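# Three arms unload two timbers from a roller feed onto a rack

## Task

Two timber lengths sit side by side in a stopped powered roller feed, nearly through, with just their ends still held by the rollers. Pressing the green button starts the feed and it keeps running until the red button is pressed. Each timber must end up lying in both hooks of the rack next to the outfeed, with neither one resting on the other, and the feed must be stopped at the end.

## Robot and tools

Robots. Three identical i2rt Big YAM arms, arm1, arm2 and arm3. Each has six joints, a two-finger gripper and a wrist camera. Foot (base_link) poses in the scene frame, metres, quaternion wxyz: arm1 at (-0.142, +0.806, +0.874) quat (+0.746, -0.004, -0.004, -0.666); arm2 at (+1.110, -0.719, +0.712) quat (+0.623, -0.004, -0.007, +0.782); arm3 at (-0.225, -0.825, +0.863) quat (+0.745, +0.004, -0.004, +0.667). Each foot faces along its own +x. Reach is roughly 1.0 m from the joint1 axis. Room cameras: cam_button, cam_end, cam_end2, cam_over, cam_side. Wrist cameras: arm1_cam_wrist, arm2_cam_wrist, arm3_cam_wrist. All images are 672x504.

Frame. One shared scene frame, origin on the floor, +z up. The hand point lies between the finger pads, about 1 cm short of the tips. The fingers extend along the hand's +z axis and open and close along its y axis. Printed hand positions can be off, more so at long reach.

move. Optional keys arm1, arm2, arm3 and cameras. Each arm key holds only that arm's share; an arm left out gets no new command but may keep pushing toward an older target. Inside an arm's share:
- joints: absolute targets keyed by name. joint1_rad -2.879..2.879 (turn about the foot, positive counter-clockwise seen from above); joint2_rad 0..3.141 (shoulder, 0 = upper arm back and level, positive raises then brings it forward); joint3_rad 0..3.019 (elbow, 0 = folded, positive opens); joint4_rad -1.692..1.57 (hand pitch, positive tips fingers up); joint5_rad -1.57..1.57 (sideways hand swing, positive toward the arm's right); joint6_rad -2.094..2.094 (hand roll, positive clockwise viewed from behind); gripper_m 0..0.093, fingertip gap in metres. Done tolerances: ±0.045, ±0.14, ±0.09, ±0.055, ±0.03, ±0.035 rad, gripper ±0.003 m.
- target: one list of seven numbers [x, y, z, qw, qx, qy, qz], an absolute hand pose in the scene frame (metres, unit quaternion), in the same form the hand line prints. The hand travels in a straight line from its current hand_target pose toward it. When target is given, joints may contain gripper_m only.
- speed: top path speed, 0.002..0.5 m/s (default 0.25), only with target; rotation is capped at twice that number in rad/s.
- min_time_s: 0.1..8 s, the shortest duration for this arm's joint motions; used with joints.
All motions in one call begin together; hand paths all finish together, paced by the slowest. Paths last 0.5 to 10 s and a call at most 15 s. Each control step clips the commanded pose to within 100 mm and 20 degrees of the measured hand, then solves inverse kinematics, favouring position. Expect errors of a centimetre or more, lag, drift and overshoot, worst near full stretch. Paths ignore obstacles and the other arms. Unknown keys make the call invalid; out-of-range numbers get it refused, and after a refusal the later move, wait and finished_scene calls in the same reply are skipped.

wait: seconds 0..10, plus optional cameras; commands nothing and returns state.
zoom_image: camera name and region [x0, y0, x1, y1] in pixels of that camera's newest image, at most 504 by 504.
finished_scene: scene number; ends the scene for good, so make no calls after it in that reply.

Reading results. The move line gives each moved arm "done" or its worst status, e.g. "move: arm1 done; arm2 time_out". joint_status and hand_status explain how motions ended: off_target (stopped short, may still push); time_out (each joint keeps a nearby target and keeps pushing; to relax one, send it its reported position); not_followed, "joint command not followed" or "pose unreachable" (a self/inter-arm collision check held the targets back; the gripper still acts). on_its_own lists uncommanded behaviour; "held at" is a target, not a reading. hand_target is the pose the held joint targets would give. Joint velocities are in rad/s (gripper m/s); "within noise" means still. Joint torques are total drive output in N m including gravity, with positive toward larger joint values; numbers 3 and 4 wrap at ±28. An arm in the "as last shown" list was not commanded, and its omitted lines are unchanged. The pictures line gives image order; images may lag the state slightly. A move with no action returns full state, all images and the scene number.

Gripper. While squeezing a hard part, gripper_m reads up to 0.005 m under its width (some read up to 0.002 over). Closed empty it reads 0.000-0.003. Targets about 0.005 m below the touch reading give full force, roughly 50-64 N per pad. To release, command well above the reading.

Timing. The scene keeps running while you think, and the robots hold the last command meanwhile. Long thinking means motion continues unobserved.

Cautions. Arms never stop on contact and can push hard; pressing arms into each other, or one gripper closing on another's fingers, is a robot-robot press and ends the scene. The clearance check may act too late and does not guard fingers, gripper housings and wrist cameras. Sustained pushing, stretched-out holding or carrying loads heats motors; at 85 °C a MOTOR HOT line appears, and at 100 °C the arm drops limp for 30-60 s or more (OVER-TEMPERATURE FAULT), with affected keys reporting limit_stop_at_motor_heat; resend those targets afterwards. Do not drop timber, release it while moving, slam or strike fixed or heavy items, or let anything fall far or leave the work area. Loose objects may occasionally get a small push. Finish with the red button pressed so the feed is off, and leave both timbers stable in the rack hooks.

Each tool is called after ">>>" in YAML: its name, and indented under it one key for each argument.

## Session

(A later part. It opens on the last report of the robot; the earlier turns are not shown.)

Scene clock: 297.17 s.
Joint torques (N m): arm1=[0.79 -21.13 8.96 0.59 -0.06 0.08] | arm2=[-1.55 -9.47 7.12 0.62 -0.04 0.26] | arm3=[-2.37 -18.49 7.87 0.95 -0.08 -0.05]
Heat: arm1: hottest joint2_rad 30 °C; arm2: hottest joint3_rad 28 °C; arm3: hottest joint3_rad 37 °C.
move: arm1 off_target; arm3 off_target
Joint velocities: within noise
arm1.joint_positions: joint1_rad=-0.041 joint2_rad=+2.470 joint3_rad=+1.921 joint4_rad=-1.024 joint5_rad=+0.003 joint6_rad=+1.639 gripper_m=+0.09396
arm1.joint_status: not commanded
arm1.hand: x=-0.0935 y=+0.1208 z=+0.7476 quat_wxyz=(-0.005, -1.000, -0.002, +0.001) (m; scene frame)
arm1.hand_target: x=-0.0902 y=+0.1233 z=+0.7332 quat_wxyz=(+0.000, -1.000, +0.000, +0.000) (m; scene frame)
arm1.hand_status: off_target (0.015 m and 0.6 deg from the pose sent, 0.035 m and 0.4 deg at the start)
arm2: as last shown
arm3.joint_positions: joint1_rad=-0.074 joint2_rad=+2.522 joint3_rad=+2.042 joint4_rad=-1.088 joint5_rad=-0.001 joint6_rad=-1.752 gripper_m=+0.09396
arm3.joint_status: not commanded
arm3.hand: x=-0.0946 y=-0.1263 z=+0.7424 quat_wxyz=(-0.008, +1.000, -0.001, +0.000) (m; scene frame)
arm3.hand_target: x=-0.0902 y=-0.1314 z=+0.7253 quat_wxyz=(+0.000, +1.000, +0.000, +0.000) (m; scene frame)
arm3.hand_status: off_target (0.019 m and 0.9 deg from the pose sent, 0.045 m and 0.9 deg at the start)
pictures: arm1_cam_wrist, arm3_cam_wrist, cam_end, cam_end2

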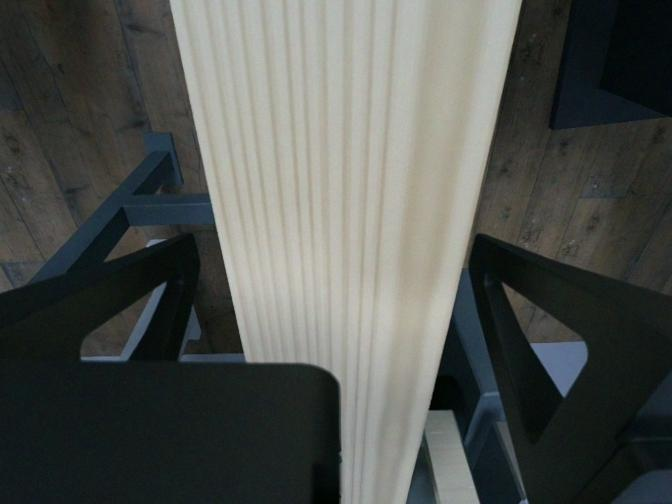

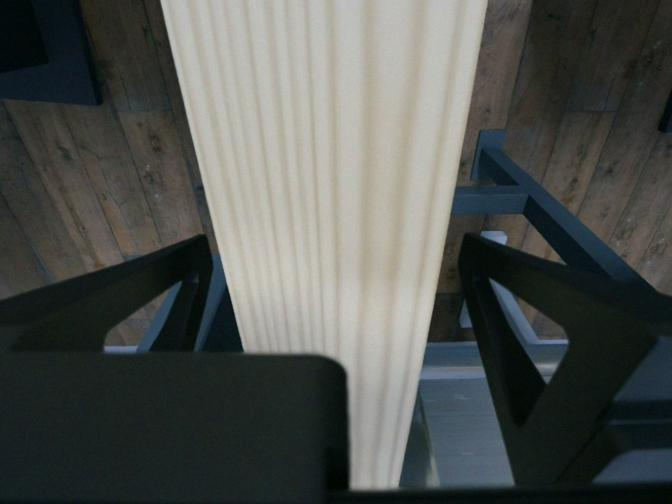

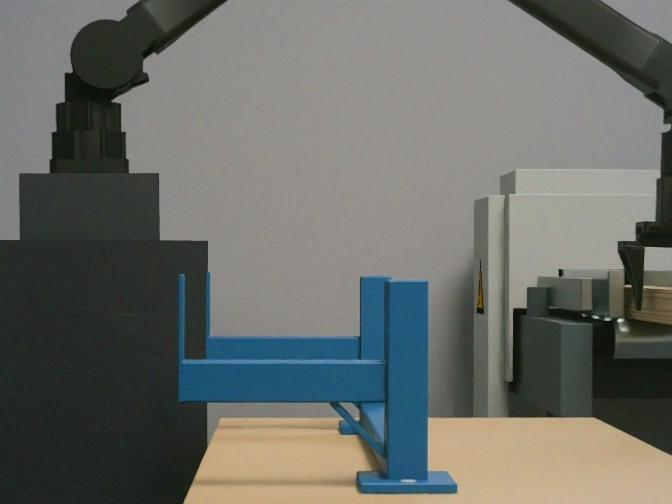

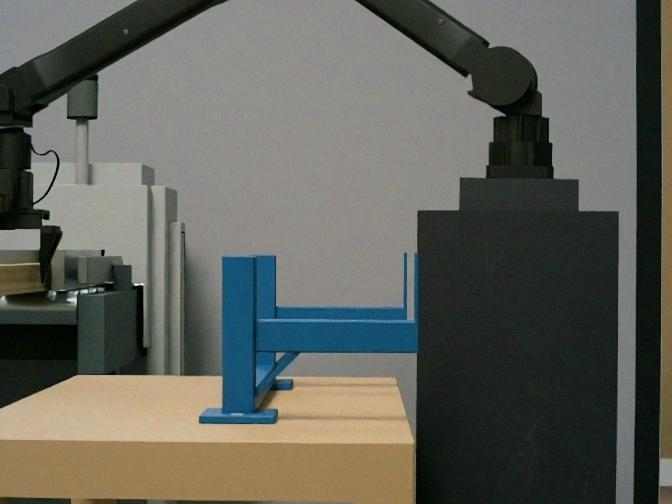

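>>> move:
  arm1: {"joints":{"gripper_m":0.055}}
  arm3: {"joints":{"gripper_m":0.055}}

Scene clock: 317.20 s.
Joint torques (N m): arm1=[0.79 -20.66 9.26 0.68 -0.05 0.1] | arm2=[-1.55 -9.47 7.12 0.62 -0.04 0.26] | arm3=[-2.32 -18.9 7.92 0.96 -0.1 -0.04]
Heat: arm1: hottest joint2_rad 30 °C; arm2: hottest joint3_rad 27 °C; arm3: hottest joint3_rad 36 °C.
move: arm1 off_target; arm3 off_target
Joint velocities: within noise
arm1.joint_positions: joint1_rad=-0.041 joint2_rad=+2.470 joint3_rad=+1.917 joint4_rad=-1.025 joint5_rad=+0.003 joint6_rad=+1.637 gripper_m=+0.06193
arm1.joint_status: gripper_m off_target (ended at +0.06196, target +0.05500)
arm1.hand: x=-0.0937 y=+0.1227 z=+0.7464 quat_wxyz=(-0.002, -1.000, -0.002, +0.001) (m; scene frame)
arm1.hand_target: x=-0.0902 y=+0.1233 z=+0.7332 quat_wxyz=(+0.000, -1.000, +0.000, +0.000) (m; scene frame)
arm1.hand_status: not commanded
arm2: as last shown
arm3.joint_positions: joint1_rad=-0.074 joint2_rad=+2.522 joint3_rad=+2.041 joint4_rad=-1.089 joint5_rad=-0.001 joint6_rad=-1.753 gripper_m=+0.06370
arm3.joint_status: gripper_m off_target (ended at +0.06373, target +0.05500)
arm3.hand: x=-0.0946 y=-0.1269 z=+0.7421 quat_wxyz=(-0.007, +1.000, -0.001, +0.000) (m; scene frame)
arm3.hand_target: x=-0.0902 y=-0.1315 z=+0.7253 quat_wxyz=(+0.000, +1.000, +0.000, +0.000) (m; scene frame)
arm3.hand_status: not commanded
pictures: none

>>> move:
  arm2: {"target":[0.975,-0.374,0.835,0,0.7071,-0.7071,0],"speed":0.15}
  cameras: ["arm2_cam_wrist","cam_button","cam_side"]

>>> zoom_image:
  camera: "cam_button"
  region: [220, 150, 420, 300]

Scene clock: 331.93 s.
Joint torques (N m): arm1=[0.79 -20.89 9.26 0.68 -0.07 0.09] | arm2=[-1.49 -9 6.71 0.62 -0.04 0.26] | arm3=[-2.26 -18.96 7.92 0.96 -0.09 -0.05]
Heat: arm1: hottest joint2_rad 30 °C; arm2: hottest joint3_rad 27 °C; arm3: hottest joint3_rad 36 °C.
move: arm2 done
Joint velocities: within noise
arm1, arm3: as last shown
arm2.joint_positions: joint1_rad=+0.127 joint2_rad=+1.372 joint3_rad=+1.002 joint4_rad=-1.197 joint5_rad=-0.014 joint6_rad=+0.351 gripper_m=+0.00050
arm2.joint_status: not commanded
arm2.hand: x=+0.9790 y=-0.3723 z=+0.8415 quat_wxyz=(-0.002, +0.707, -0.707, -0.002) (m; scene frame)
arm2.hand_target: x=+0.9750 y=-0.3741 z=+0.8352 quat_wxyz=(+0.000, +0.707, -0.707, +0.000) (m; scene frame)
arm2.hand_status: done (0.008 m and 0.3 deg from the pose sent, 0.041 m and 0.2 deg at the start)
pictures: arm2_cam_wrist, cam_button, cam_side

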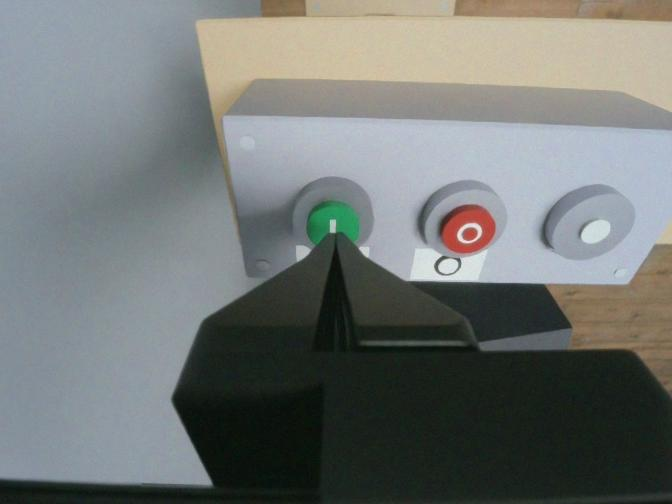

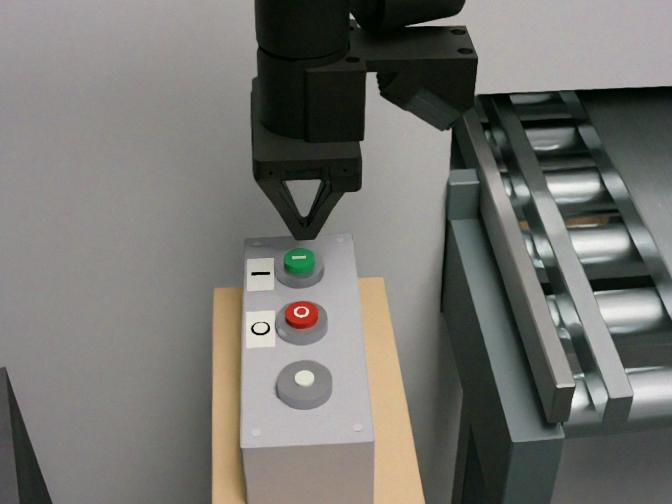

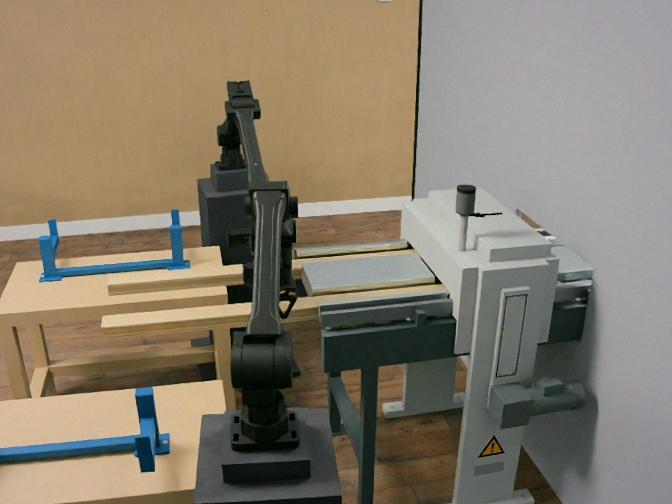

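Scaled by 2.520 from the camera's 672x504 image, which has a finer 960x720 frame.

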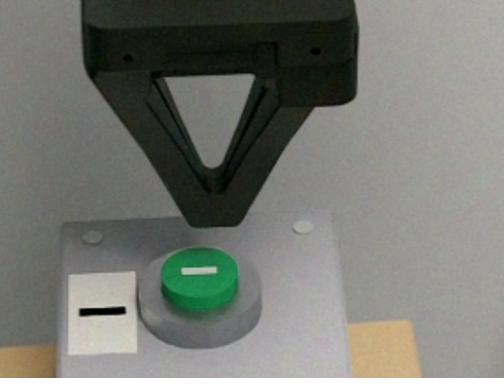

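>>> move:
  arm2: {"target":[0.974,-0.379,0.804,0,0.7071,-0.7071,0],"speed":0.15}
  cameras: ["cam_side","cam_button"]

>>> move:
  arm2: {"target":[0.99,-0.379,0.84,0,0.7071,-0.7071,0],"speed":0.3}
  cameras: ["cam_side","cam_button"]

>>> move:
  arm2: {"target":[1.029,-0.380,0.835,0,0.7071,-0.7071,0],"speed":0.3}

>>> move:
  arm2: {"target":[1.029,-0.380,0.804,0,0.7071,-0.7071,0],"speed":0.15}
  cameras: ["cam_side","cam_button","arm1_cam_wrist","arm3_cam_wrist"]

>>> move:
  arm2: {"target":[1.029,-0.380,0.84,0,0.7071,-0.7071,0],"speed":0.3}
  cameras: ["cam_side","cam_button"]

Scene clock: 359.90 s.
Joint torques (N m): arm1=[6.01 -22.24 9.26 0.35 -0.96 0.6] | arm2=[-1.44 -8 5.81 1.05 -0.03 0.25] | arm3=[-7.06 -20.01 8.1 0.79 0.72 -0.54]
Heat: arm1: hottest joint2_rad 30 °C; arm2: hottest joint3_rad 28 °C; arm3: hottest joint3_rad 36 °C.
move: arm2 off_target
Joint velocities: within noise
arm1.joint_positions: joint1_rad=-0.098 joint2_rad=+2.487 joint3_rad=+1.915 joint4_rad=-1.019 joint5_rad=+0.028 joint6_rad=+1.582 gripper_m=+0.06193
arm1.joint_status: not commanded
arm1.hand: x=-0.1367 y=+0.1247 z=+0.7345 quat_wxyz=(+0.004, -1.000, -0.002, +0.014) (m; scene frame)
arm1.hand_target: x=-0.0901 y=+0.1233 z=+0.7334 quat_wxyz=(+0.000, -1.000, +0.000, +0.000) (m; scene frame)
arm1.hand_status: not commanded
arm2.joint_positions: joint1_rad=+0.134 joint2_rad=+1.384 joint3_rad=+0.948 joint4_rad=-1.120 joint5_rad=-0.014 joint6_rad=+0.361 gripper_m=+0.00050
arm2.joint_status: not commanded
arm2.hand: x=+0.9778 y=-0.3754 z=+0.8181 quat_wxyz=(-0.004, +0.707, -0.708, -0.007) (m; scene frame)
arm2.hand_target: x=+0.9744 y=-0.3794 z=+0.8044 quat_wxyz=(+0.000, +0.707, -0.707, +0.000) (m; scene frame)
arm2.hand_status: off_target (0.015 m and 0.9 deg from the pose sent, 0.038 m and 0.3 deg at the start)
arm3.joint_positions: joint1_rad=-0.017 joint2_rad=+2.537 joint3_rad=+2.038 joint4_rad=-1.085 joint5_rad=-0.024 joint6_rad=-1.706 gripper_m=+0.06370
arm3.joint_status: not commanded
arm3.hand: x=-0.1385 y=-0.1248 z=+0.7302 quat_wxyz=(-0.001, +1.000, +0.003, -0.013) (m; scene frame)
arm3.hand_target: x=-0.0901 y=-0.1315 z=+0.7253 quat_wxyz=(+0.000, +1.000, +0.000, +0.000) (m; scene frame)
arm3.hand_status: not commanded
pictures: cam_button, cam_side

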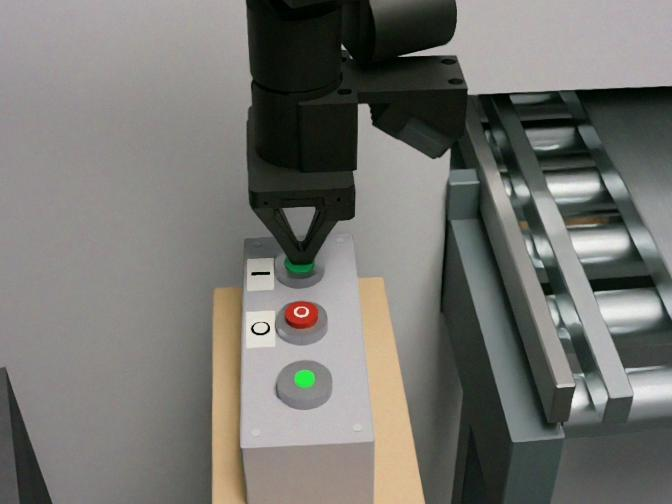

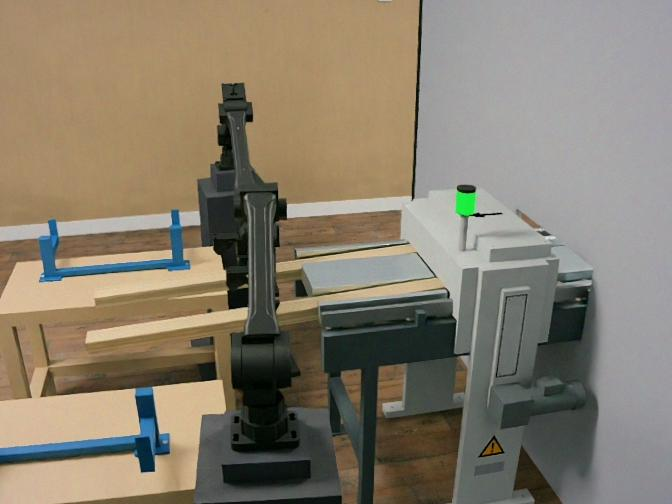

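Scene clock: 360.97 s.
Joint torques (N m): arm1=[6.07 -22.24 9.26 0.31 -0.98 0.58] | arm2=[-3.14 -10.4 9.21 -0.29 -0.01 0.02] | arm3=[-7.12 -20.07 8.1 0.8 0.72 -0.54]
Heat: arm1: hottest joint2_rad 30 °C; arm2: hottest joint3_rad 28 °C; arm3: hottest joint3_rad 36 °C.
move: arm2 off_target
Joint velocities: within noise
arm1, arm3: as last shown
arm2.joint_positions: joint1_rad=+0.115 joint2_rad=+1.364 joint3_rad=+0.948 joint4_rad=-1.187 joint5_rad=-0.014 joint6_rad=+0.342 gripper_m=+0.00050
arm2.joint_status: not commanded
arm2.hand: x=+0.9897 y=-0.3883 z=+0.8252 quat_wxyz=(+0.006, +0.706, -0.708, +0.014) (m; scene frame)
arm2.hand_target: x=+0.9901 y=-0.3794 z=+0.8399 quat_wxyz=(+0.000, +0.707, -0.707, +0.000) (m; scene frame)
arm2.hand_status: off_target (0.017 m and 1.8 deg from the pose sent, 0.025 m and 0.9 deg at the start)
pictures: cam_button, cam_side

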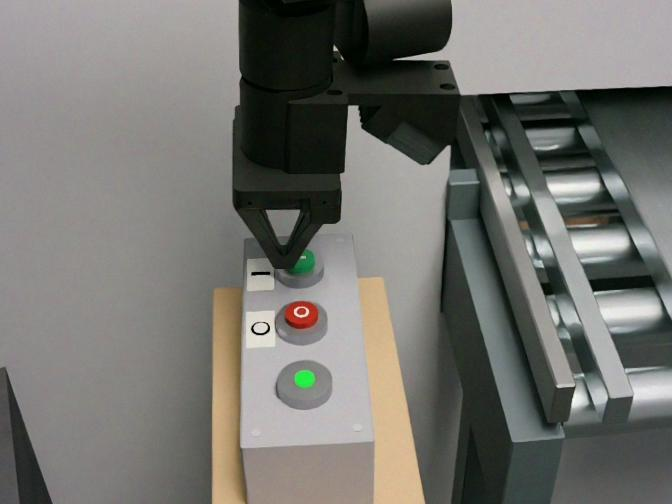

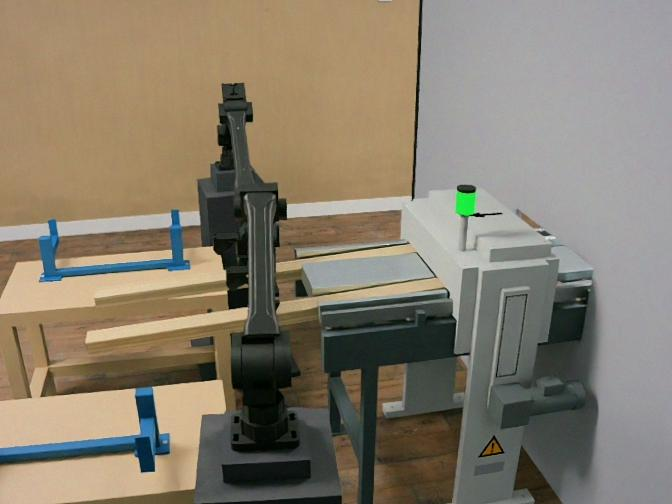

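Scene clock: 362.20 s.
Joint torques (N m): arm1=[5.89 -22.24 9.28 0.34 -0.97 0.59] | arm2=[-2.9 -9.88 6.58 0.18 -0.03 0.02] | arm3=[-7.06 -20.07 8.1 0.81 0.72 -0.53]
Heat: arm1: hottest joint2_rad 31 °C; arm2: hottest joint3_rad 28 °C; arm3: hottest joint3_rad 36 °C.
move: arm2 done
Joint velocities: within noise
arm1, arm3: as last shown
arm2.joint_positions: joint1_rad=+0.009 joint2_rad=+1.337 joint3_rad=+0.948 joint4_rad=-1.187 joint5_rad=-0.014 joint6_rad=+0.237 gripper_m=+0.00050
arm2.joint_status: not commanded
arm2.hand: x=+1.0253 y=-0.3773 z=+0.8346 quat_wxyz=(+0.000, +0.706, -0.708, +0.002) (m; scene frame)
arm2.hand_target: x=+1.0289 y=-0.3800 z=+0.8350 quat_wxyz=(+0.000, +0.707, -0.707, +0.000) (m; scene frame)
arm2.hand_status: done (0.005 m and 0.2 deg from the pose sent, 0.041 m and 1.8 deg at the start)
pictures: none

Scene clock: 363.20 s.
Joint torques (N m): arm1=[6.07 -22.24 9.26 0.35 -0.99 0.58] | arm2=[-2.96 -7.06 5.85 1.1 -0.03 0.03] | arm3=[-7.06 -20.07 8.09 0.8 0.72 -0.53]
Heat: arm1: hottest joint2_rad 31 °C; arm2: hottest joint3_rad 28 °C; arm3: hottest joint3_rad 36 °C.
move: arm2 off_target
Joint velocities: within noise
arm1, arm3: as last shown
arm2.joint_positions: joint1_rad=+0.009 joint2_rad=+1.338 joint3_rad=+0.903 joint4_rad=-1.122 joint5_rad=-0.014 joint6_rad=+0.237 gripper_m=+0.00050
arm2.joint_status: not commanded
arm2.hand: x=+1.0260 y=-0.3791 z=+0.8185 quat_wxyz=(-0.005, +0.706, -0.708, -0.007) (m; scene frame)
arm2.hand_target: x=+1.0290 y=-0.3806 z=+0.8044 quat_wxyz=(+0.000, +0.707, -0.707, +0.000) (m; scene frame)
arm2.hand_status: off_target (0.015 m and 0.9 deg from the pose sent, 0.031 m and 0.3 deg at the start)
pictures: arm1_cam_wrist, arm3_cam_wrist, cam_button, cam_side

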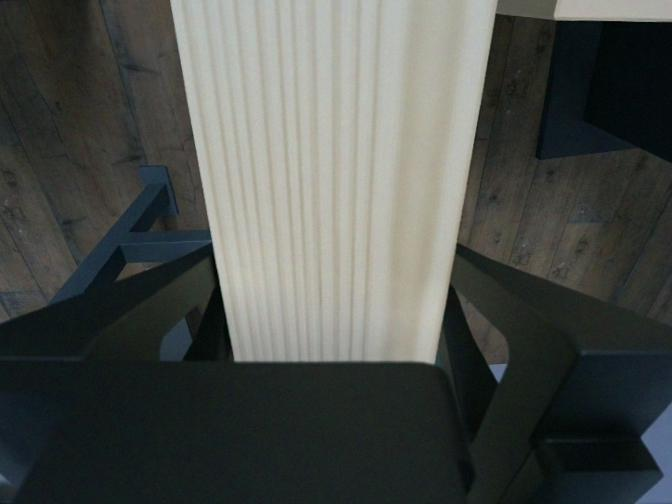

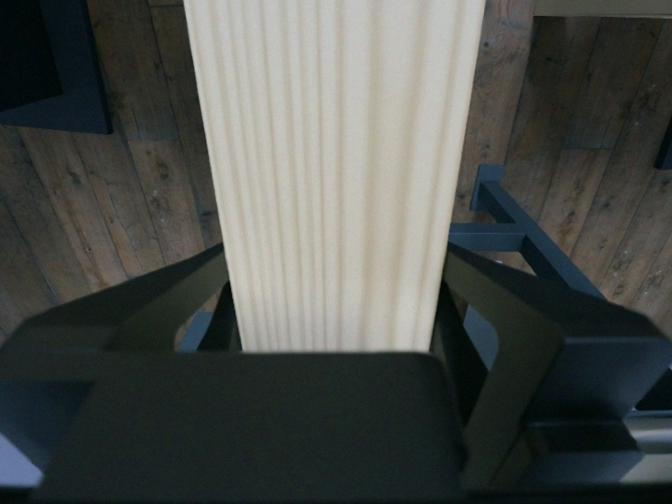

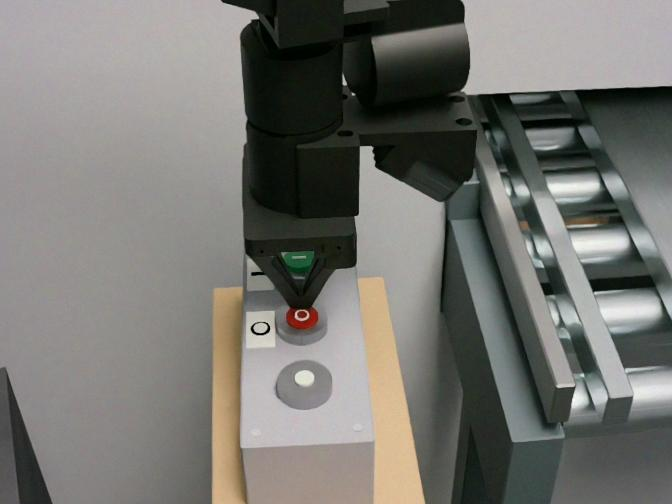

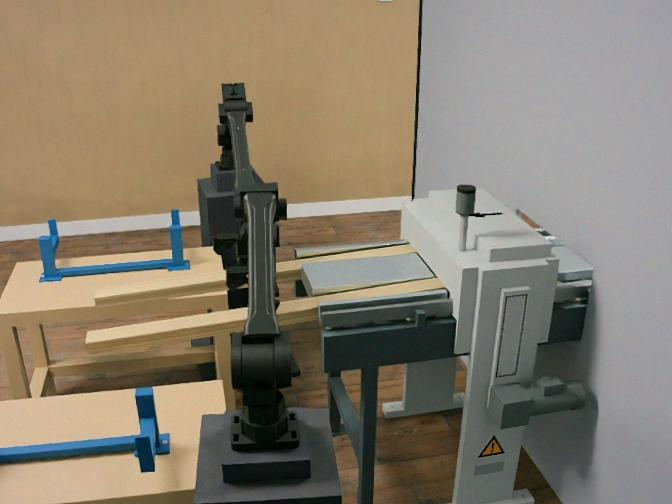

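Scene clock: 364.23 s.
Joint torques (N m): arm1=[6.01 -22.18 9.26 0.32 -0.98 0.6] | arm2=[-3.08 -9.17 10.29 -0.31 -0.01 0.02] | arm3=[-7.06 -20.01 8.09 0.81 0.71 -0.54]
Heat: arm1: hottest joint2_rad 31 °C; arm2: hottest joint3_rad 28 °C; arm3: hottest joint3_rad 35 °C.
move: arm2 off_target
Joint velocities: within noise
arm1, arm3: as last shown
arm2.joint_positions: joint1_rad=+0.009 joint2_rad=+1.326 joint3_rad=+0.903 joint4_rad=-1.189 joint5_rad=-0.014 joint6_rad=+0.237 gripper_m=+0.00050
arm2.joint_status: not commanded
arm2.hand: x=+1.0297 y=-0.3951 z=+0.8226 quat_wxyz=(+0.010, +0.706, -0.708, +0.017) (m; scene frame)
arm2.hand_target: x=+1.0291 y=-0.3806 z=+0.8399 quat_wxyz=(+0.000, +0.707, -0.707, +0.000) (m; scene frame)
arm2.hand_status: off_target (0.023 m and 2.2 deg from the pose sent, 0.022 m and 0.9 deg at the start)
pictures: cam_button, cam_side

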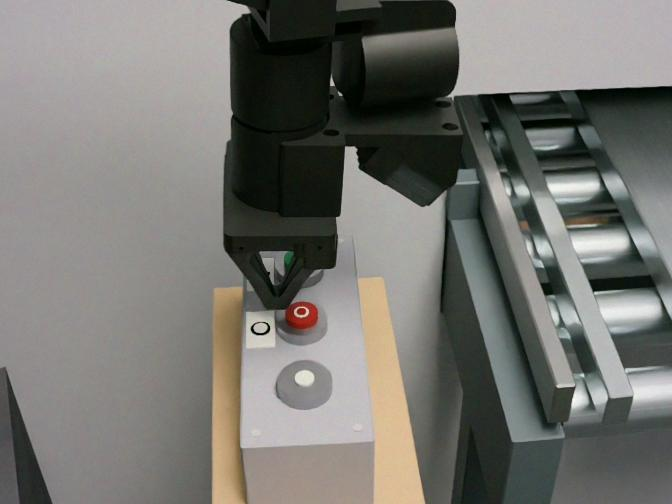

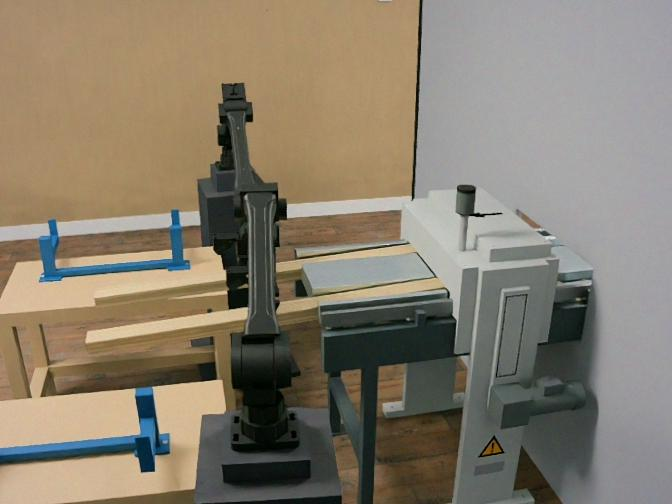

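>>> move:
  arm1: {"joints":{"gripper_m":0.045}}
  arm3: {"joints":{"gripper_m":0.045}}
  arm2: {"target":[1.03,-0.38,0.92,0,0.7071,-0.7071,0]}
  cameras: ["cam_side","cam_over","cam_end","cam_end2"]

>>> zoom_image:
  camera: "cam_side"
  region: [70, 200, 470, 370]

>>> zoom_image:
  camera: "cam_over"
  region: [220, 170, 520, 320]

Scene clock: 383.10 s.
Joint torques (N m): arm1=[5.95 -22.18 9.24 0.42 -0.99 0.59] | arm2=[-3.25 -7.77 11.86 -0.29 -0.01 0.01] | arm3=[-7.06 -20.07 8.1 0.77 0.71 -0.54]
Heat: arm1: hottest joint2_rad 34 °C; arm2: hottest joint3_rad 29 °C; arm3: hottest joint3_rad 34 °C.
move: arm1 off_target; arm2 off_target; arm3 off_target
Joint velocities: within noise
arm1.joint_positions: joint1_rad=-0.098 joint2_rad=+2.487 joint3_rad=+1.915 joint4_rad=-1.019 joint5_rad=+0.028 joint6_rad=+1.582 gripper_m=+0.06193
arm1.joint_status: gripper_m off_target (ended at +0.06193, target +0.04500)
arm1.hand: x=-0.1367 y=+0.1247 z=+0.7345 quat_wxyz=(+0.004, -1.000, -0.002, +0.014) (m; scene frame)
arm1.hand_target: x=-0.0901 y=+0.1233 z=+0.7334 quat_wxyz=(+0.000, -1.000, +0.000, +0.000) (m; scene frame)
arm1.hand_status: not commanded
arm2.joint_positions: joint1_rad=+0.005 joint2_rad=+1.255 joint3_rad=+1.054 joint4_rad=-1.412 joint5_rad=-0.014 joint6_rad=+0.230 gripper_m=+0.00050
arm2.joint_status: not commanded
arm2.hand: x=+1.0300 y=-0.3966 z=+0.9006 quat_wxyz=(+0.010, +0.707, -0.707, +0.017) (m; scene frame)
arm2.hand_target: x=+1.0302 y=-0.3809 z=+0.9199 quat_wxyz=(-0.001, +0.707, -0.707, +0.000) (m; scene frame)
arm2.hand_status: off_target (0.026 m and 2.2 deg from the pose sent, 0.099 m and 2.2 deg at the start)
arm3.joint_positions: joint1_rad=-0.017 joint2_rad=+2.537 joint3_rad=+2.038 joint4_rad=-1.085 joint5_rad=-0.024 joint6_rad=-1.706 gripper_m=+0.06370
arm3.joint_status: gripper_m off_target (ended at +0.06370, target +0.04500)
arm3.hand: x=-0.1385 y=-0.1248 z=+0.7302 quat_wxyz=(-0.001, +1.000, +0.003, -0.013) (m; scene frame)
arm3.hand_target: x=-0.0901 y=-0.1315 z=+0.7253 quat_wxyz=(+0.000, +1.000, +0.000, +0.000) (m; scene frame)
arm3.hand_status: not commanded
pictures: cam_end, cam_end2, cam_over, cam_side

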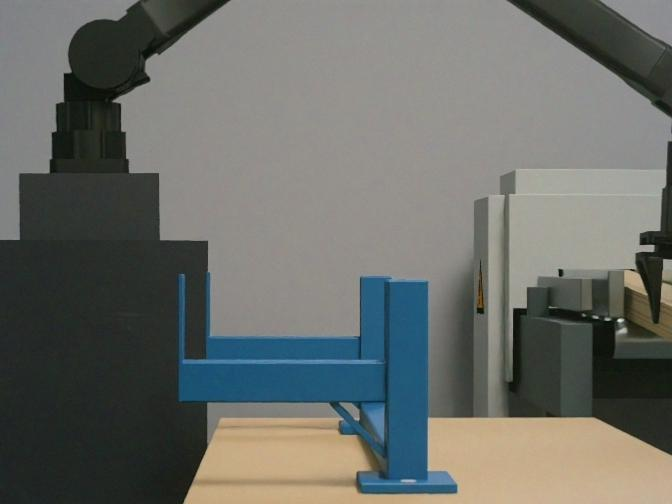

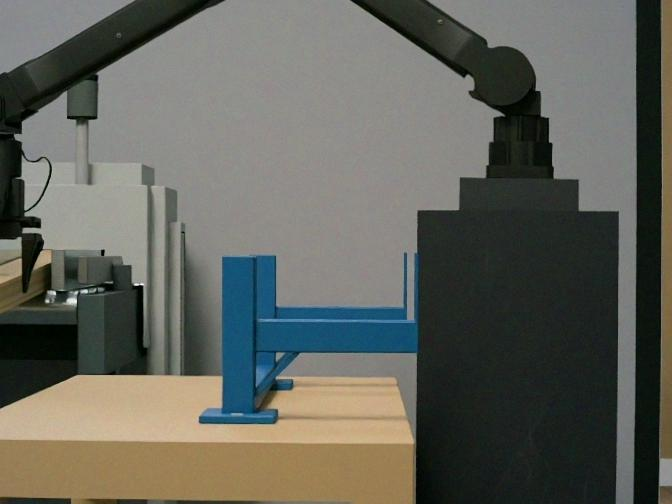

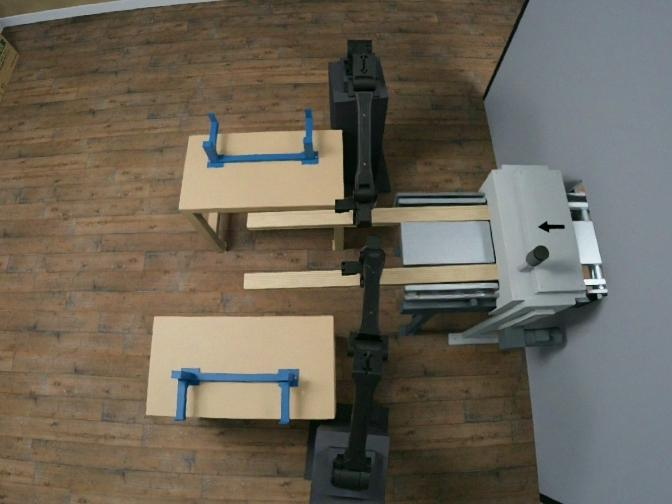

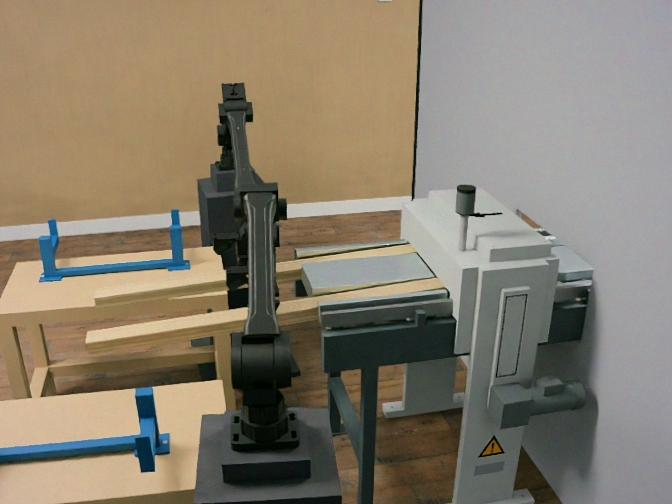

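Scaled by 1.260 from the camera's 672x504 image, which has a finer 960x720 frame.

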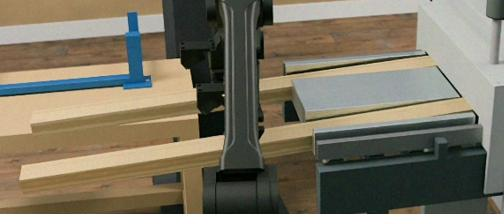

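Scaled by 1.680 from the camera's 672x504 image, which has a finer 960x720 frame.

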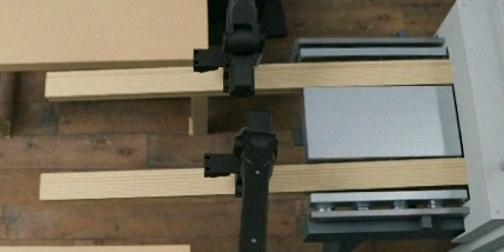

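>>> move:
  arm1: {"target":[-0.25,0.123,0.74,0,1,0,0],"speed":0.08}
  arm3: {"target":[-0.25,-0.131,0.735,0,1,0,0],"speed":0.08}
  cameras: ["cam_side","cam_over","cam_end","cam_end2","arm1_cam_wrist"]

>>> zoom_image:
  camera: "cam_side"
  region: [70, 200, 470, 370]

>>> zoom_image:
  camera: "cam_over"
  region: [220, 170, 520, 320]

Scene clock: 397.57 s.
Joint torques (N m): arm1=[-0.62 -25.41 11.9 -1.03 0.52 -0.38] | arm2=[-3.25 -7.77 11.85 -0.31 -0.01 0.01] | arm3=[-3.55 -24.12 8.99 -0.14 -0.41 0.42]
Heat: arm1: hottest joint2_rad 35 °C; arm2: hottest joint3_rad 30 °C; arm3: hottest joint3_rad 34 °C.
move: arm1 off_target; arm3 off_target
Joint velocities: within noise
arm1.joint_positions: joint1_rad=-0.258 joint2_rad=+2.536 joint3_rad=+1.907 joint4_rad=-1.012 joint5_rad=-0.009 joint6_rad=+1.459 gripper_m=+0.06191
arm1.joint_status: not commanded
arm1.hand: x=-0.2362 y=+0.1478 z=+0.6997 quat_wxyz=(+0.028, -0.999, +0.016, -0.009) (m; scene frame)
arm1.hand_target: x=-0.2498 y=+0.1245 z=+0.7400 quat_wxyz=(+0.000, -1.000, +0.001, +0.001) (m; scene frame)
arm1.hand_status: off_target (0.049 m and 3.9 deg from the pose sent, 0.114 m and 1.6 deg at the start)
arm2: as last shown
arm3.joint_positions: joint1_rad=+0.167 joint2_rad=+2.550 joint3_rad=+1.940 joint4_rad=-1.036 joint5_rad=+0.005 joint6_rad=-1.574 gripper_m=+0.06370
arm3.joint_status: not commanded
arm3.hand: x=-0.2610 y=-0.1555 z=+0.6901 quat_wxyz=(+0.032, +0.999, +0.030, +0.004) (m; scene frame)
arm3.hand_target: x=-0.2497 y=-0.1324 z=+0.7344 quat_wxyz=(+0.000, +1.000, +0.000, +0.000) (m; scene frame)
arm3.hand_status: off_target (0.052 m and 5.0 deg from the pose sent, 0.112 m and 1.5 deg at the start)
pictures: arm1_cam_wrist, cam_end, cam_end2, cam_over, cam_side

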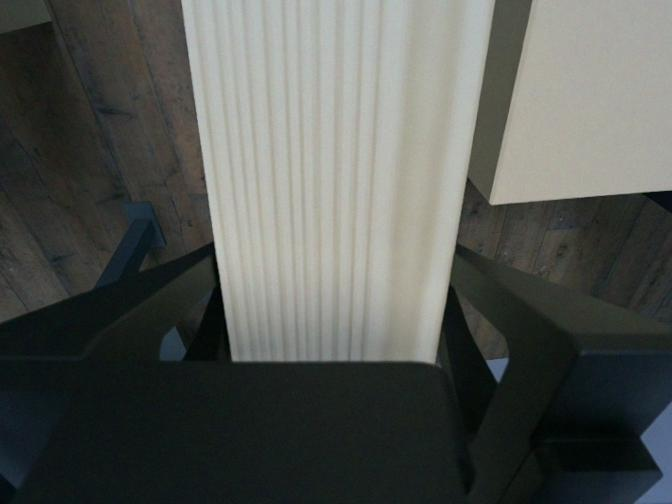

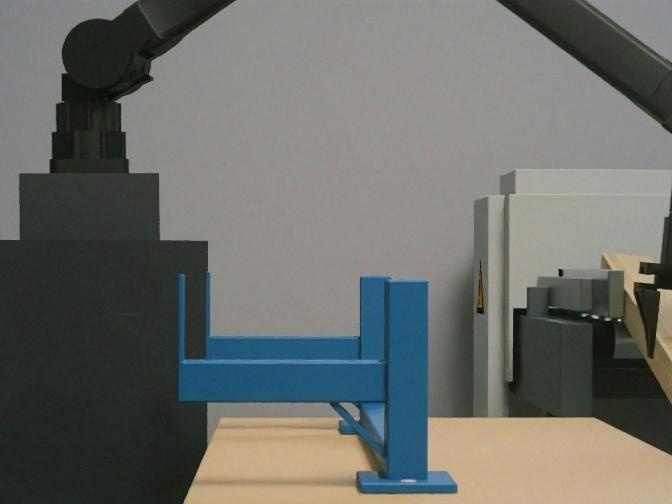

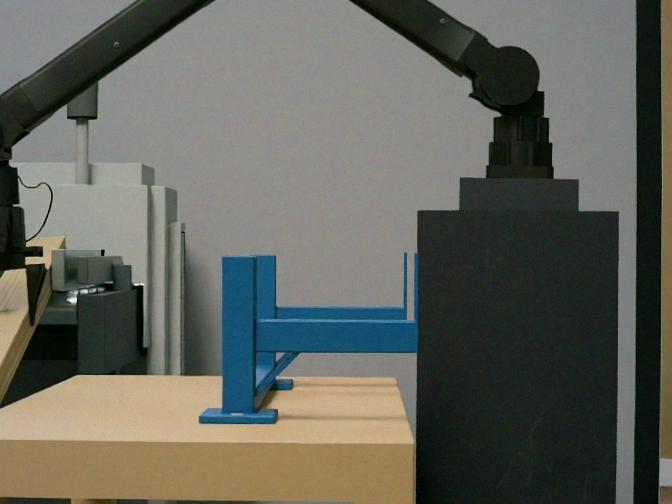

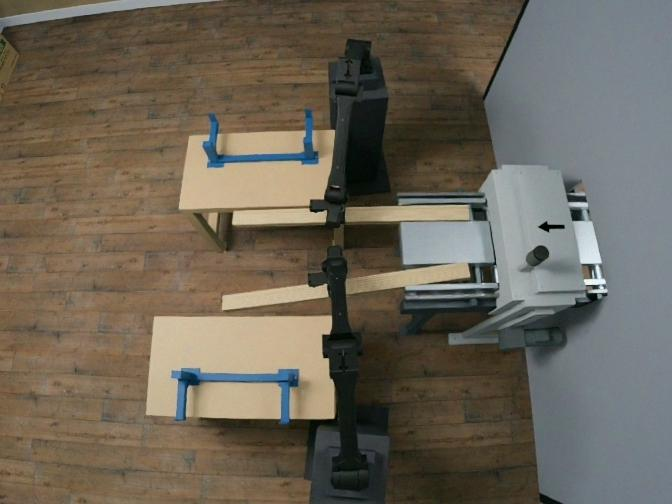

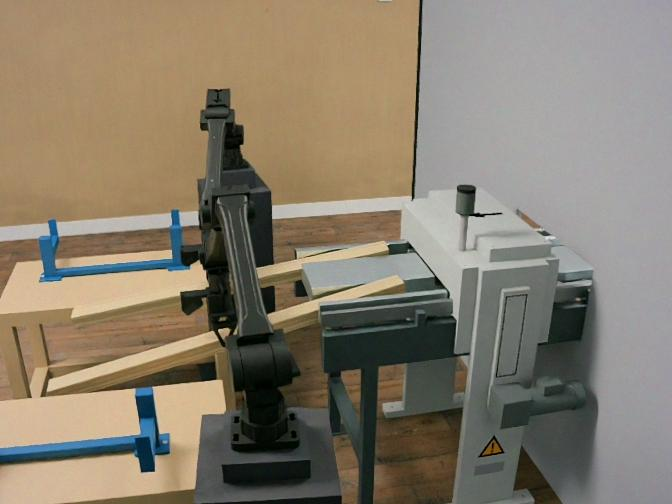

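Scaled by 1.260 from the camera's 672x504 image, which has a finer 960x720 frame.

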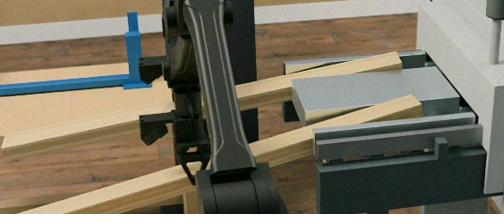

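Scaled by 1.680 from the camera's 672x504 image, which has a finer 960x720 frame.

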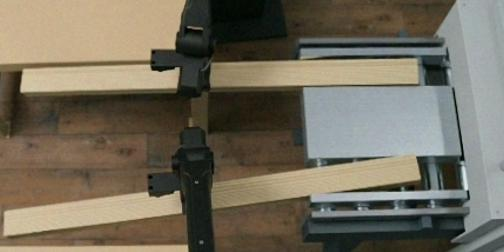

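>>> move:
  arm1: {"target":[-0.25,0.123,0.80,0,1,0,0],"speed":0.1}
  arm3: {"target":[-0.25,-0.131,0.80,0,1,0,0],"speed":0.1}
  cameras: ["cam_side","cam_over","cam_end","cam_end2"]

>>> zoom_image:
  camera: "cam_side"
  region: [70, 200, 470, 370]

Scene clock: 427.03 s.
Joint torques (N m): arm1=[-0.5 -29.57 12.18 -3.18 -0.07 -0.44] | arm2=[-3.19 -7.77 11.86 -0.31 0 0.01] | arm3=[-3.37 -27.69 9.57 -1.78 0.25 0.47]
Heat: arm1: hottest joint2_rad 32 °C; arm2: hottest joint3_rad 32 °C; arm3: hottest joint3_rad 35 °C.
move: arm1 off_target; arm3 off_target
Joint velocities: within noise
arm1.joint_positions: joint1_rad=-0.258 joint2_rad=+2.503 joint3_rad=+1.907 joint4_rad=-1.048 joint5_rad=+0.008 joint6_rad=+1.465 gripper_m=+0.06191
arm1.joint_status: not commanded
arm1.hand: x=-0.2392 y=+0.1472 z=+0.7216 quat_wxyz=(+0.030, -0.999, +0.019, -0.001) (m; scene frame)
arm1.hand_target: x=-0.2497 y=+0.1248 z=+0.7968 quat_wxyz=(-0.002, -1.000, +0.001, +0.001) (m; scene frame)
arm1.hand_status: off_target (0.083 m and 4.1 deg from the pose sent, 0.104 m and 3.9 deg at the start)
arm2: as last shown
arm3.joint_positions: joint1_rad=+0.165 joint2_rad=+2.509 joint3_rad=+1.940 joint4_rad=-1.084 joint5_rad=-0.015 joint6_rad=-1.577 gripper_m=+0.06370
arm3.joint_status: not commanded
arm3.hand: x=-0.2633 y=-0.1555 z=+0.7174 quat_wxyz=(+0.035, +0.999, +0.030, -0.006) (m; scene frame)
arm3.hand_target: x=-0.2503 y=-0.1329 z=+0.7958 quat_wxyz=(-0.001, +1.000, +0.000, -0.001) (m; scene frame)
arm3.hand_status: off_target (0.087 m and 5.3 deg from the pose sent, 0.113 m and 5.0 deg at the start; pose on its path clipped on 6 of 42 steps)
pictures: cam_end, cam_end2, cam_over, cam_side

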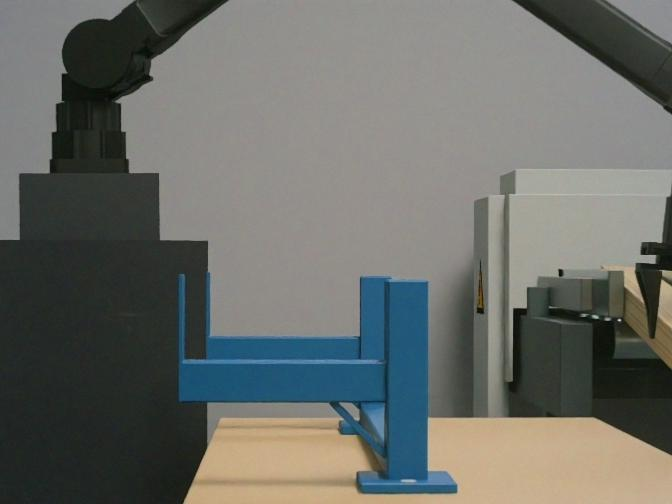

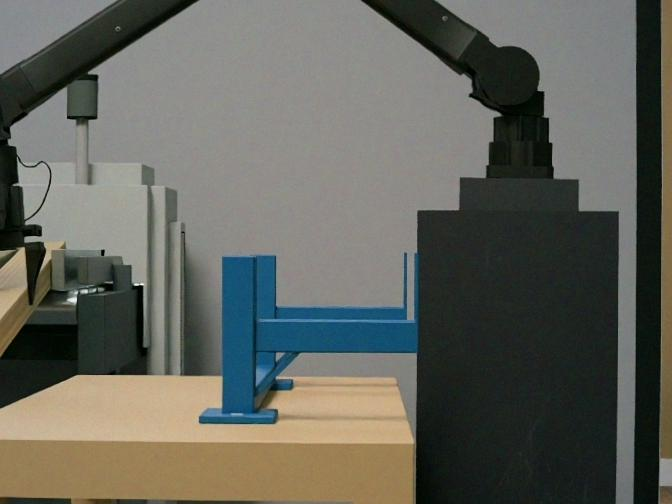

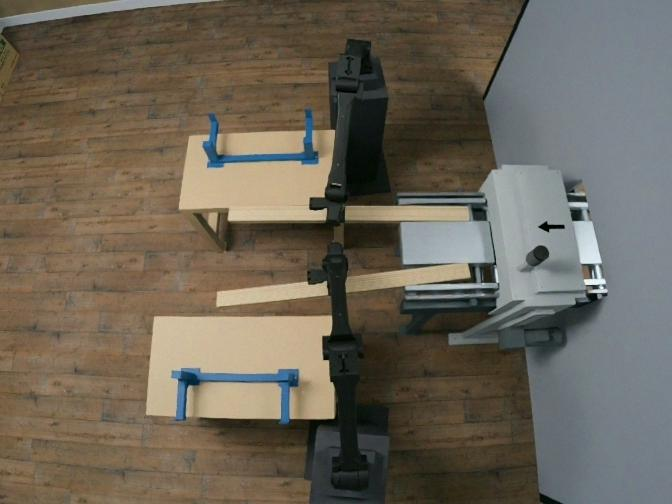

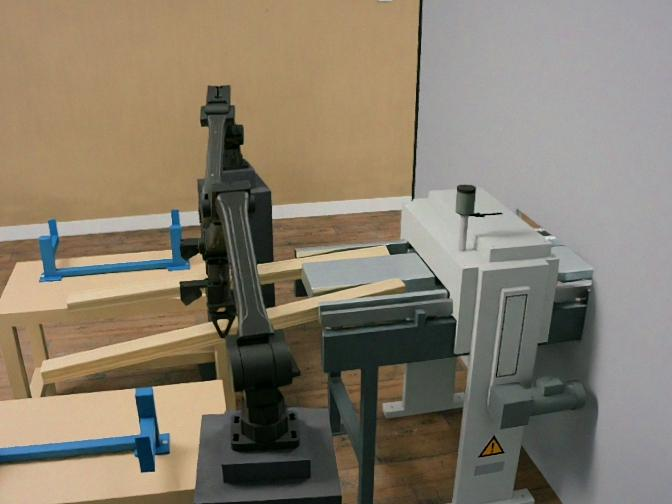

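Scaled by 1.260 from the camera's 672x504 image, which has a finer 960x720 frame.

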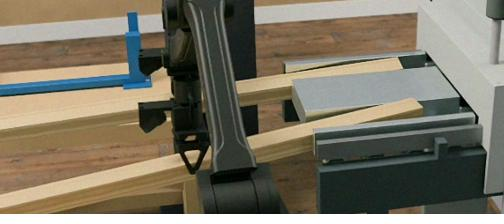

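>>> move:
  arm1: {"target":[-0.25,0.10,0.83,0,1,0,0],"speed":0.1}
  arm3: {"target":[-0.25,-0.105,0.83,0,1,0,0],"speed":0.1}
  cameras: ["cam_side","cam_over"]

>>> zoom_image:
  camera: "cam_side"
  region: [70, 200, 470, 370]

Scene clock: 441.03 s.
Joint torques (N m): arm1=[-0.03 -28.75 15.69 -1.65 -0.15 -0.35] | arm2=[-3.25 -7.77 11.85 -0.31 0 0.01] | arm3=[-3.43 -26.23 14.34 -1.44 0.35 0.43]
Heat: arm1: hottest joint2_rad 33 °C; arm2: hottest joint3_rad 32 °C; arm3: hottest joint3_rad 36 °C.
move: arm1 off_target; arm3 off_target
Joint velocities: within noise
arm1.joint_positions: joint1_rad=-0.258 joint2_rad=+2.503 joint3_rad=+1.998 joint4_rad=-1.194 joint5_rad=+0.011 joint6_rad=+1.461 gripper_m=+0.06189
arm1.joint_status: not commanded
arm1.hand: x=-0.2404 y=+0.1431 z=+0.7528 quat_wxyz=(+0.058, -0.998, +0.017, -0.003) (m; scene frame)
arm1.hand_target: x=-0.2493 y=+0.1053 z=+0.8300 quat_wxyz=(-0.001, -1.000, +0.000, +0.002) (m; scene frame)
arm1.hand_status: off_target (0.089 m and 6.9 deg from the pose sent, 0.119 m and 4.1 deg at the start; pose on its path clipped on 8 of 64 steps)
arm2: as last shown
arm3.joint_positions: joint1_rad=+0.165 joint2_rad=+2.509 joint3_rad=+2.016 joint4_rad=-1.209 joint5_rad=-0.018 joint6_rad=-1.574 gripper_m=+0.06370
arm3.joint_status: not commanded
arm3.hand: x=-0.2640 y=-0.1531 z=+0.7440 quat_wxyz=(+0.060, +0.998, +0.028, -0.007) (m; scene frame)
arm3.hand_target: x=-0.2498 y=-0.1118 z=+0.8295 quat_wxyz=(-0.002, +1.000, +0.000, -0.001) (m; scene frame)
arm3.hand_status: off_target (0.100 m and 7.6 deg from the pose sent, 0.124 m and 5.3 deg at the start; pose on its path clipped on 52 of 66 steps)
pictures: cam_over, cam_side

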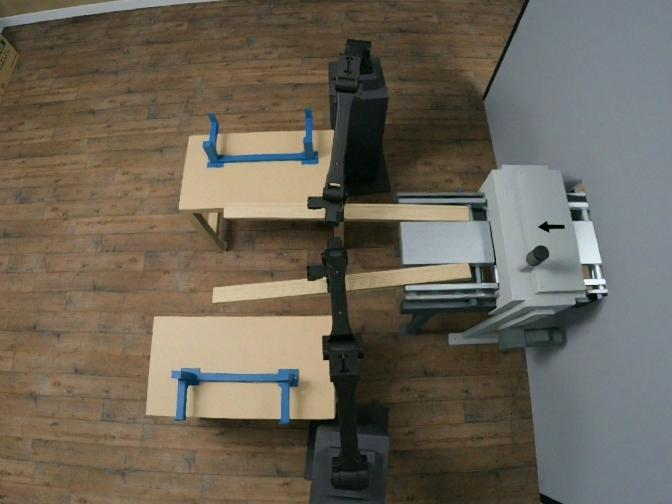

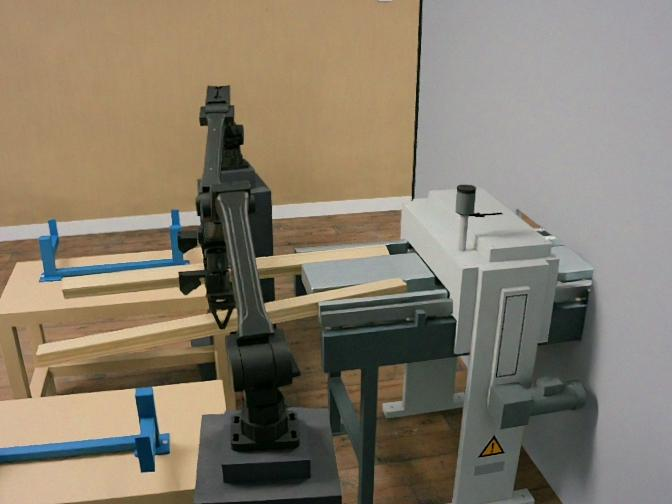

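Scaled by 1.260 from the camera's 672x504 image, which has a finer 960x720 frame.

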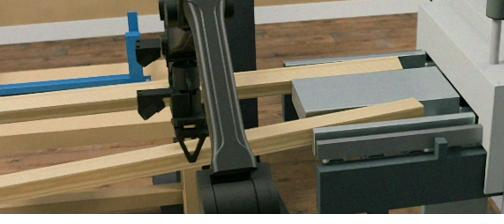

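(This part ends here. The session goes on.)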